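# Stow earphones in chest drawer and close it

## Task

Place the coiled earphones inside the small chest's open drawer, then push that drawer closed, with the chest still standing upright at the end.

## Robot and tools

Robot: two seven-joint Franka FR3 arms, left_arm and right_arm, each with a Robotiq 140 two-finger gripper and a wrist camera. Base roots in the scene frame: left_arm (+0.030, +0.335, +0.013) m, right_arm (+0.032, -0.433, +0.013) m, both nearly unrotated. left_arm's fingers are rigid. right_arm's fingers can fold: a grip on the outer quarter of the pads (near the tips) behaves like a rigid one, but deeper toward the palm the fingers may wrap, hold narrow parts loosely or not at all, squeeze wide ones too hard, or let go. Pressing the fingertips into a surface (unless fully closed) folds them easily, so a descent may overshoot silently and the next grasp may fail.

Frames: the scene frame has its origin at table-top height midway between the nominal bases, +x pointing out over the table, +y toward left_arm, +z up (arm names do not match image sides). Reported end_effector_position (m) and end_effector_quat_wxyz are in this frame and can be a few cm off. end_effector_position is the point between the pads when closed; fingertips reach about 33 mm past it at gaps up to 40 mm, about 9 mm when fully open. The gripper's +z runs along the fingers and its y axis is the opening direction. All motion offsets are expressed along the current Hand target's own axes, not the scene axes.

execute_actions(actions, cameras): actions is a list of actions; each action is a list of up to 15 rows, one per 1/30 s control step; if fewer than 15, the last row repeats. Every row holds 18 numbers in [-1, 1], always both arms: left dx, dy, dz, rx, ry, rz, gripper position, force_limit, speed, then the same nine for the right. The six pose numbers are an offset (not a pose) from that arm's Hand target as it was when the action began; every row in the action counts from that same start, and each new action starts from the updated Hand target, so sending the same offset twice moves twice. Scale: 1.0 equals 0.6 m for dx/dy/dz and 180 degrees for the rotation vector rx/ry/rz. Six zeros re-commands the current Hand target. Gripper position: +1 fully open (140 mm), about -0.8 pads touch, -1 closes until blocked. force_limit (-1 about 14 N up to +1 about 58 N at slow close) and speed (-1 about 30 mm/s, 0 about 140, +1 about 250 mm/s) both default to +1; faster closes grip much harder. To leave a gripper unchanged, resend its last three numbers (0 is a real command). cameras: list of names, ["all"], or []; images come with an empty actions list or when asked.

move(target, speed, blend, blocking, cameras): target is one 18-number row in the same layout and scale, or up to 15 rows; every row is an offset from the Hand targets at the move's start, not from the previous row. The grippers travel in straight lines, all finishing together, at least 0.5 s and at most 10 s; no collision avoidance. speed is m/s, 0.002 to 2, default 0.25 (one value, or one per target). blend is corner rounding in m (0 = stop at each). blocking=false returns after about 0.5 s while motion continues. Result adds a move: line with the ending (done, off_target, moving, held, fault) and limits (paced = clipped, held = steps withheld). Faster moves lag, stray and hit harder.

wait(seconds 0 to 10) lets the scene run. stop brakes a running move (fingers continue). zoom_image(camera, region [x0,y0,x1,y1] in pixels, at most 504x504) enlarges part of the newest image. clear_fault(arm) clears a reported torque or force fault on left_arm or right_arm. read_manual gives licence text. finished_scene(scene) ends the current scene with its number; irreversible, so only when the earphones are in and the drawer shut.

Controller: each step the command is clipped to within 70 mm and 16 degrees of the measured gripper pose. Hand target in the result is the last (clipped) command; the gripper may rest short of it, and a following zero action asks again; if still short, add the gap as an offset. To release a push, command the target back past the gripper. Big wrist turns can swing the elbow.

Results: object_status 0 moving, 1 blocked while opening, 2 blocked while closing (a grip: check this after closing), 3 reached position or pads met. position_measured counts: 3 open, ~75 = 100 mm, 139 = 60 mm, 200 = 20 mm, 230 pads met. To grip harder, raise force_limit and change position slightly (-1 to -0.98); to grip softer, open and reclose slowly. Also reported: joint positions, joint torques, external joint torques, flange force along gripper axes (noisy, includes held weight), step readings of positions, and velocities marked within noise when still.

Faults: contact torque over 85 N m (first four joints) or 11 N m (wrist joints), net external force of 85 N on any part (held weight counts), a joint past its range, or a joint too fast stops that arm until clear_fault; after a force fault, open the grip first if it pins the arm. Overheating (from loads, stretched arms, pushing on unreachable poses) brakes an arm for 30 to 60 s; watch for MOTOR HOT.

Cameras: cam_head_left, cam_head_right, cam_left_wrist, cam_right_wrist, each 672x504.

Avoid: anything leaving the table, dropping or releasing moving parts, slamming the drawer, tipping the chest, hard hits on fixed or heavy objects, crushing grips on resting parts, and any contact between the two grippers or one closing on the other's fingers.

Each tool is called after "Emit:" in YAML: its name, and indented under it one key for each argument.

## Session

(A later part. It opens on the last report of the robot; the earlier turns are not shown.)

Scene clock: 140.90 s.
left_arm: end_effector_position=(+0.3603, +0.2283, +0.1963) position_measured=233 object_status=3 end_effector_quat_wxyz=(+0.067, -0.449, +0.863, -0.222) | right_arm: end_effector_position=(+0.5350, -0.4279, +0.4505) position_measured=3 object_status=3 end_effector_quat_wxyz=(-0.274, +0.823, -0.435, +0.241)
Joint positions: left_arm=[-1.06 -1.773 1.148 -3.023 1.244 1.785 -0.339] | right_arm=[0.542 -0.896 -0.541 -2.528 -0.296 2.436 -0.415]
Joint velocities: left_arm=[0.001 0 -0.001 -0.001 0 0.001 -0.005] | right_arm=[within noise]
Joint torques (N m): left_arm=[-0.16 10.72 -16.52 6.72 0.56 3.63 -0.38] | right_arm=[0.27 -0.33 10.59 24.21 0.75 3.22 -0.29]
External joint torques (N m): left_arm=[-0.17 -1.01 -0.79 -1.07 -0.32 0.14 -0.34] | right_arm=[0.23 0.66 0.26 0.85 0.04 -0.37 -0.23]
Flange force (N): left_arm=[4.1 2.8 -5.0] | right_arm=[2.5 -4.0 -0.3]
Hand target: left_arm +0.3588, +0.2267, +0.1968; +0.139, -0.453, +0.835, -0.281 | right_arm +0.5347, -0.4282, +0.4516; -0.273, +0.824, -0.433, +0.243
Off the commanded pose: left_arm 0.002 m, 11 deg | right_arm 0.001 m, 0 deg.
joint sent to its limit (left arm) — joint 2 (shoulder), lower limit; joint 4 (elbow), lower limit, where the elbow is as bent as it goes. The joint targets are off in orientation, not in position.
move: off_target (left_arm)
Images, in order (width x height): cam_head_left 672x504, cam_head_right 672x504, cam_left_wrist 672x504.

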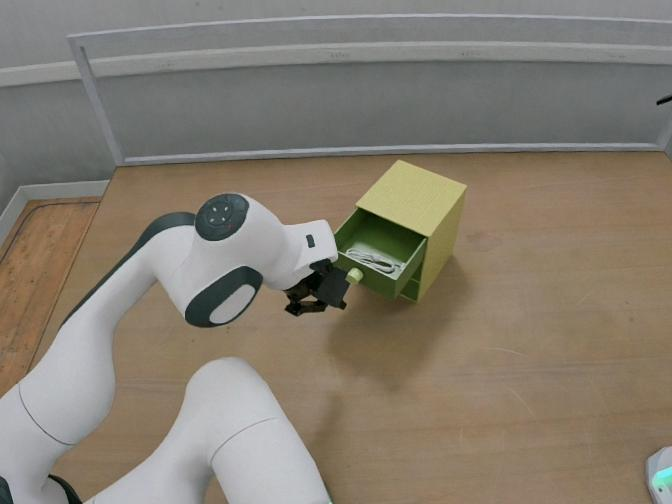

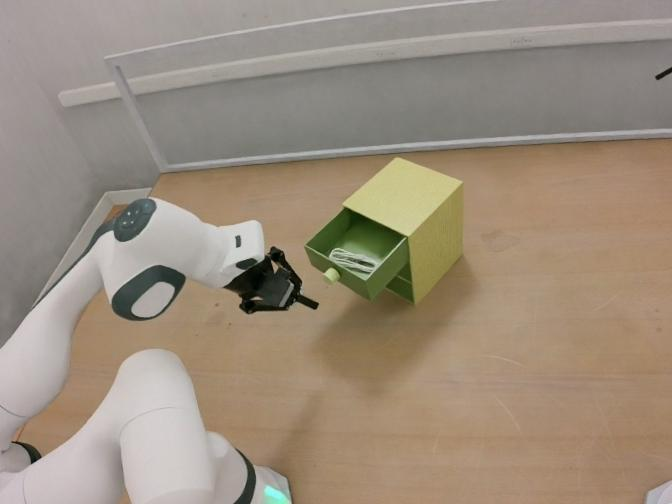

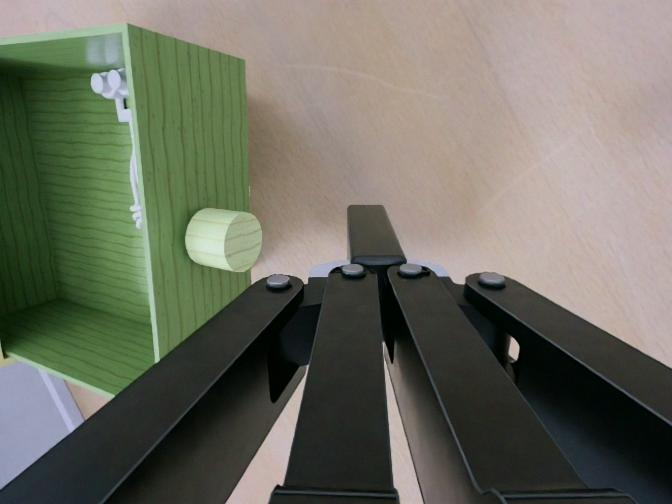

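Emit:
move:
  target: [-0.003,-0.184,0.115,0,0,0,-1,-1,0,0,0,0,0,0,0,1,1,1]
  speed: 0.06
  cameras: ["cam_head_left","cam_head_right","cam_left_wrist"]

Emit:
zoom_image:
  camera: "cam_head_right"
  region: [260, 130, 480, 310]

Scene clock: 156.67 s.
left_arm: end_effector_position=(+0.4662, +0.1569, +0.2055) position_measured=233 object_status=3 end_effector_quat_wxyz=(+0.138, -0.450, +0.838, -0.278) | right_arm: end_effector_position=(+0.5350, -0.4279, +0.4505) position_measured=3 object_status=3 end_effector_quat_wxyz=(-0.274, +0.823, -0.435, +0.241)
Joint positions: left_arm=[-1.465 -1.64 1.303 -2.846 1.681 1.959 -0.638] | right_arm=[0.542 -0.896 -0.541 -2.528 -0.296 2.436 -0.415]
Joint velocities: left_arm=[0 0 -0.001 0 0 -0.001 -0.006] | right_arm=[within noise]
Joint torques (N m): left_arm=[0.12 12.02 -21.41 4.65 1.82 3.61 -0.5] | right_arm=[0.26 -0.36 10.55 24.2 0.74 3.23 -0.3]
External joint torques (N m): left_arm=[0.09 -1.14 -0.32 -0.2 0.63 0.23 -0.45] | right_arm=[0.2 0.64 0.18 0.83 0.04 -0.37 -0.24]
Flange force (N): left_arm=[1.1 1.6 0.6] | right_arm=[2.6 -3.9 -0.3]
Hand target: left_arm +0.4682, +0.1568, +0.2069; +0.139, -0.453, +0.835, -0.281 | right_arm +0.5347, -0.4282, +0.4516; -0.273, +0.824, -0.433, +0.243
Off the commanded pose: left_arm 0.002 m, 1 deg | right_arm 0.001 m, 0 deg.
move: done
Images, in order (width x height): cam_head_left 672x504, cam_head_right 672x504, cam_left_wrist 672x504.

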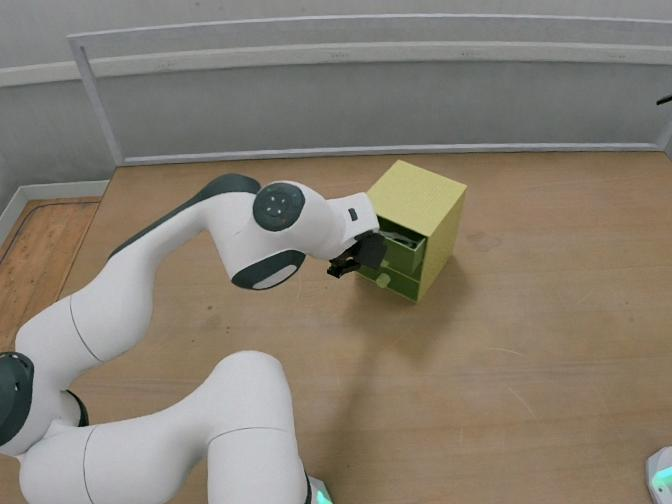

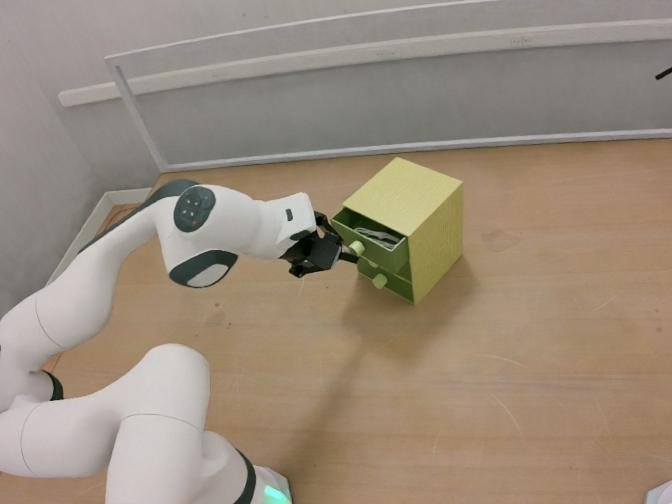

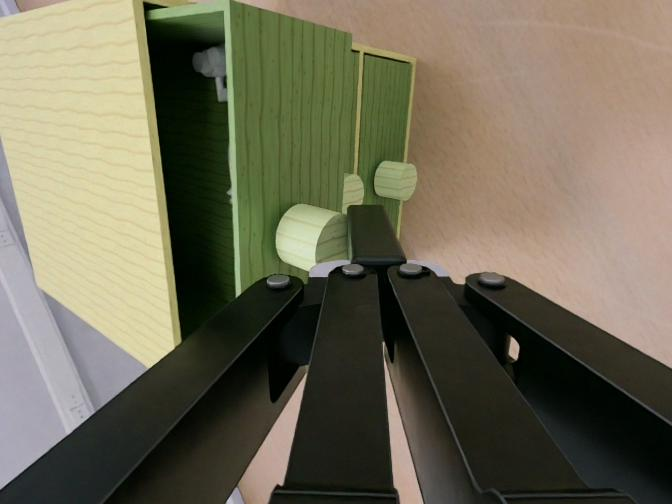

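Scaled by 2.291 from the camera's 672x504 image, which has a finer 960x720 frame.

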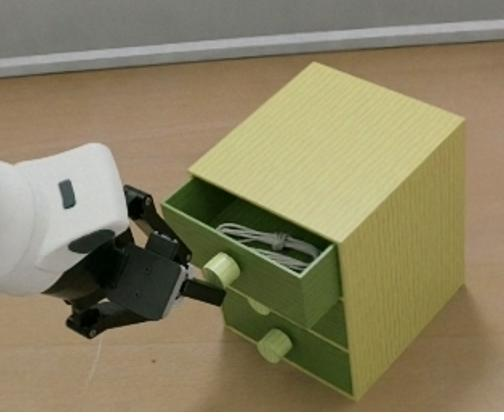

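Emit:
move:
  target: [-0.001,-0.0535,0.0396,0,0,0,-1,-1,0,0,0,0,0,0,0,1,1,1]
  speed: 0.04
  cameras: ["cam_head_right","cam_left_wrist"]

Emit:
zoom_image:
  camera: "cam_head_right"
  region: [260, 130, 480, 310]

Scene clock: 163.20 s.
left_arm: end_effector_position=(+0.5000, +0.1343, +0.2069) position_measured=233 object_status=3 end_effector_quat_wxyz=(+0.138, -0.449, +0.837, -0.281) | right_arm: end_effector_position=(+0.5350, -0.4279, +0.4505) position_measured=3 object_status=3 end_effector_quat_wxyz=(-0.274, +0.823, -0.435, +0.241)
Joint positions: left_arm=[-1.616 -1.613 1.326 -2.733 1.73 1.959 -0.682] | right_arm=[0.542 -0.896 -0.541 -2.528 -0.296 2.436 -0.415]
Joint velocities: left_arm=[0 0.001 0 0 0.001 0.001 -0.006] | right_arm=[within noise]
Joint torques (N m): left_arm=[0.15 15.03 -24 3.92 1.8 3.56 -0.36] | right_arm=[0.23 -0.35 10.59 24.22 0.74 3.21 -0.31]
External joint torques (N m): left_arm=[0.11 0.28 -0.49 -0.24 0.59 0.21 -0.31] | right_arm=[0.24 0.68 0.3 0.91 0.03 -0.38 -0.25]
Flange force (N): left_arm=[1.6 0.6 0.5] | right_arm=[2.6 -4.3 -0.4]
Hand target: left_arm +0.5018, +0.1353, +0.2069; +0.139, -0.453, +0.835, -0.281 | right_arm +0.5347, -0.4282, +0.4516; -0.273, +0.824, -0.433, +0.243
Off the commanded pose: left_arm 0.002 m, 0 deg | right_arm 0.001 m, 0 deg.
move: done
Images, in order (width x height): cam_head_right 672x504, cam_left_wrist 672x504.

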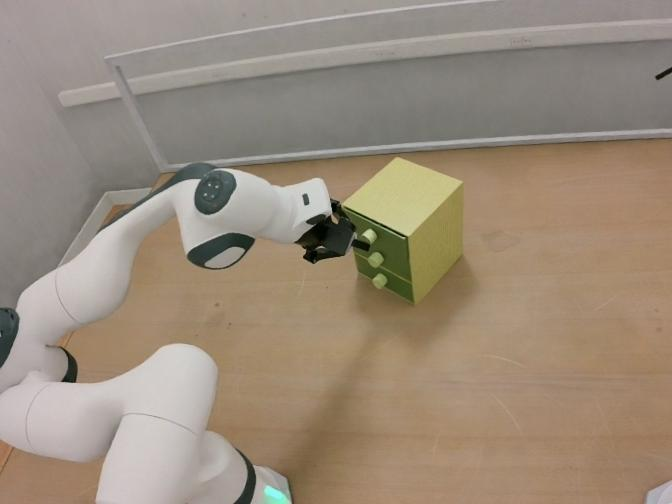

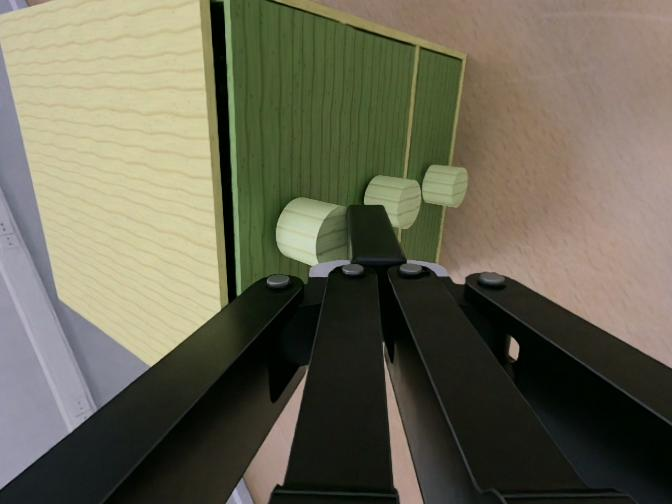

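Scaled by 2.291 from the camera's 672x504 image, which has a finer 960x720 frame.

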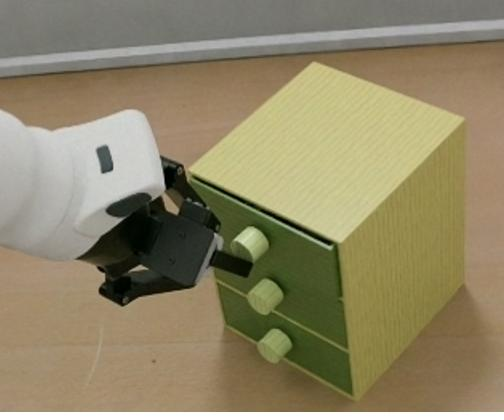

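Nearly; ~1 cm.

Emit:
move:
  target: [0,-0.02,0.015,0,0,0,-1,-1,0,0,0,0,0,0,0,1,1,1]
  speed: 0.03
  cameras: ["cam_head_right","cam_left_wrist"]

Emit:
zoom_image:
  camera: "cam_head_right"
  region: [260, 130, 480, 310]

Scene clock: 175.70 s.
left_arm: end_effector_position=(+0.5115, +0.1258, +0.2071) position_measured=233 object_status=3 end_effector_quat_wxyz=(+0.137, -0.449, +0.837, -0.281) | right_arm: end_effector_position=(+0.5350, -0.4279, +0.4505) position_measured=3 object_status=3 end_effector_quat_wxyz=(-0.274, +0.823, -0.435, +0.241)
Joint positions: left_arm=[-1.668 -1.603 1.332 -2.692 1.743 1.959 -0.693] | right_arm=[0.542 -0.896 -0.541 -2.528 -0.296 2.436 -0.415]
Joint velocities: left_arm=[-0.002 0 0 0 0.002 0 -0.005] | right_arm=[within noise]
Joint torques (N m): left_arm=[-0.41 15.96 -23.96 4.88 2.24 3.8 -0.46] | right_arm=[0.22 -0.35 10.57 24.2 0.74 3.21 -0.26]
External joint torques (N m): left_arm=[-0.55 0.52 0.45 0.83 1.01 0.47 -0.4] | right_arm=[0.14 0.65 0.2 0.83 0.04 -0.39 -0.2]
Flange force (N): left_arm=[1.8 -2.7 6.8] | right_arm=[2.5 -3.9 -0.4]
Hand target: left_arm +0.5144, +0.1270, +0.2068; +0.139, -0.453, +0.835, -0.281 | right_arm +0.5347, -0.4282, +0.4516; -0.273, +0.824, -0.433, +0.243
Off the commanded pose: left_arm 0.003 m, 1 deg | right_arm 0.001 m, 0 deg.
move: done
Images, in order (width x height): cam_head_right 672x504, cam_left_wrist 672x504.

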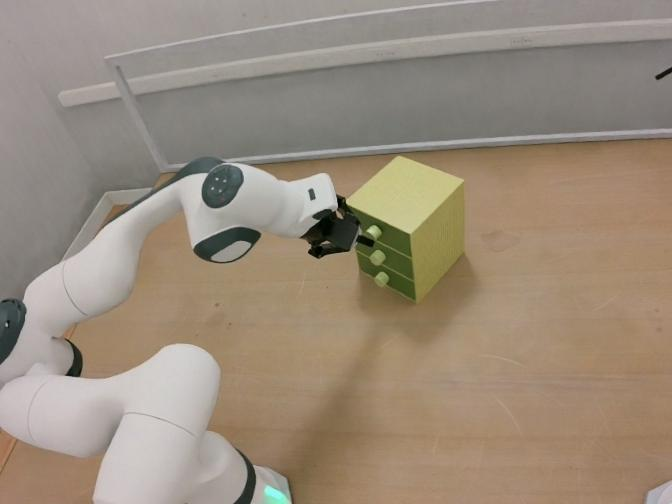

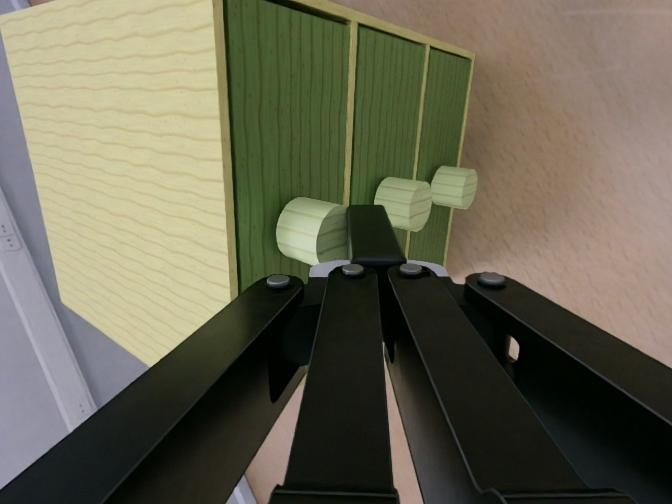

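Scaled by 2.291 from the camera's 672x504 image, which has a finer 960x720 frame.

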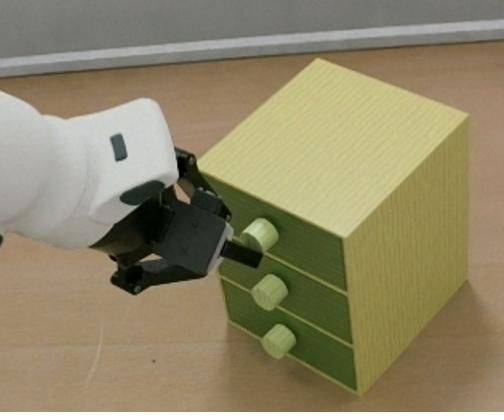

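Closed, chest moved slightly. Retract.

Emit:
move:
  target: [0,0.107,-0.079,0,0,0,-1,-1,0,0,0,0,0,0,0,1,1,1]
  speed: 0.12
  cameras: ["cam_head_right","cam_left_wrist"]

Scene clock: 179.53 s.
left_arm: end_effector_position=(+0.4489, +0.1714, +0.2067) position_measured=233 object_status=3 end_effector_quat_wxyz=(+0.138, -0.456, +0.833, -0.281) | right_arm: end_effector_position=(+0.5350, -0.4279, +0.4505) position_measured=3 object_status=3 end_effector_quat_wxyz=(-0.274, +0.823, -0.435, +0.241)
Joint positions: left_arm=[-1.363 -1.675 1.292 -2.911 1.652 1.956 -0.61] | right_arm=[0.542 -0.896 -0.541 -2.528 -0.296 2.436 -0.415]
Joint velocities: left_arm=[0.001 -0.001 0 0 0 -0.001 0.007] | right_arm=[within noise]
Joint torques (N m): left_arm=[0.86 11.97 -20.47 3.51 0.69 3.56 0.02] | right_arm=[0.28 -0.35 10.59 24.18 0.74 3.21 -0.27]
External joint torques (N m): left_arm=[0.79 -0.37 -0.93 -1.53 -0.49 0.14 0.08] | right_arm=[0.26 0.71 0.2 0.74 0.03 -0.41 -0.21]
Flange force (N): left_arm=[0.2 6.0 -8.1] | right_arm=[2.5 -3.9 -0.2]
Hand target: left_arm +0.4478, +0.1710, +0.2067; +0.139, -0.453, +0.835, -0.281 | right_arm +0.5347, -0.4282, +0.4516; -0.273, +0.824, -0.433, +0.243
Off the commanded pose: left_arm 0.001 m, 0 deg | right_arm 0.001 m, 0 deg.
move: done
Images, in order (width x height): cam_head_right 672x504, cam_left_wrist 672x504.

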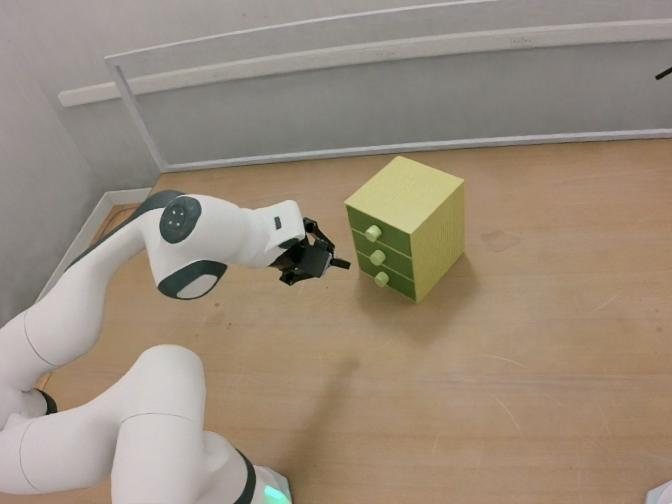

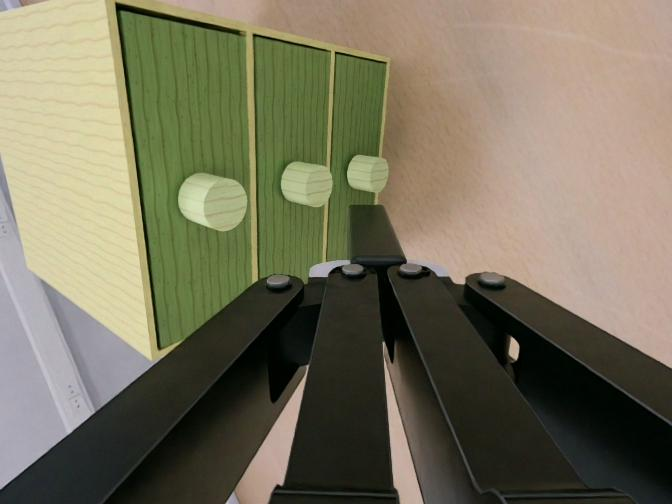

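Emit:
finished_scene:
  scene: 2

The scene is finished: the task was done.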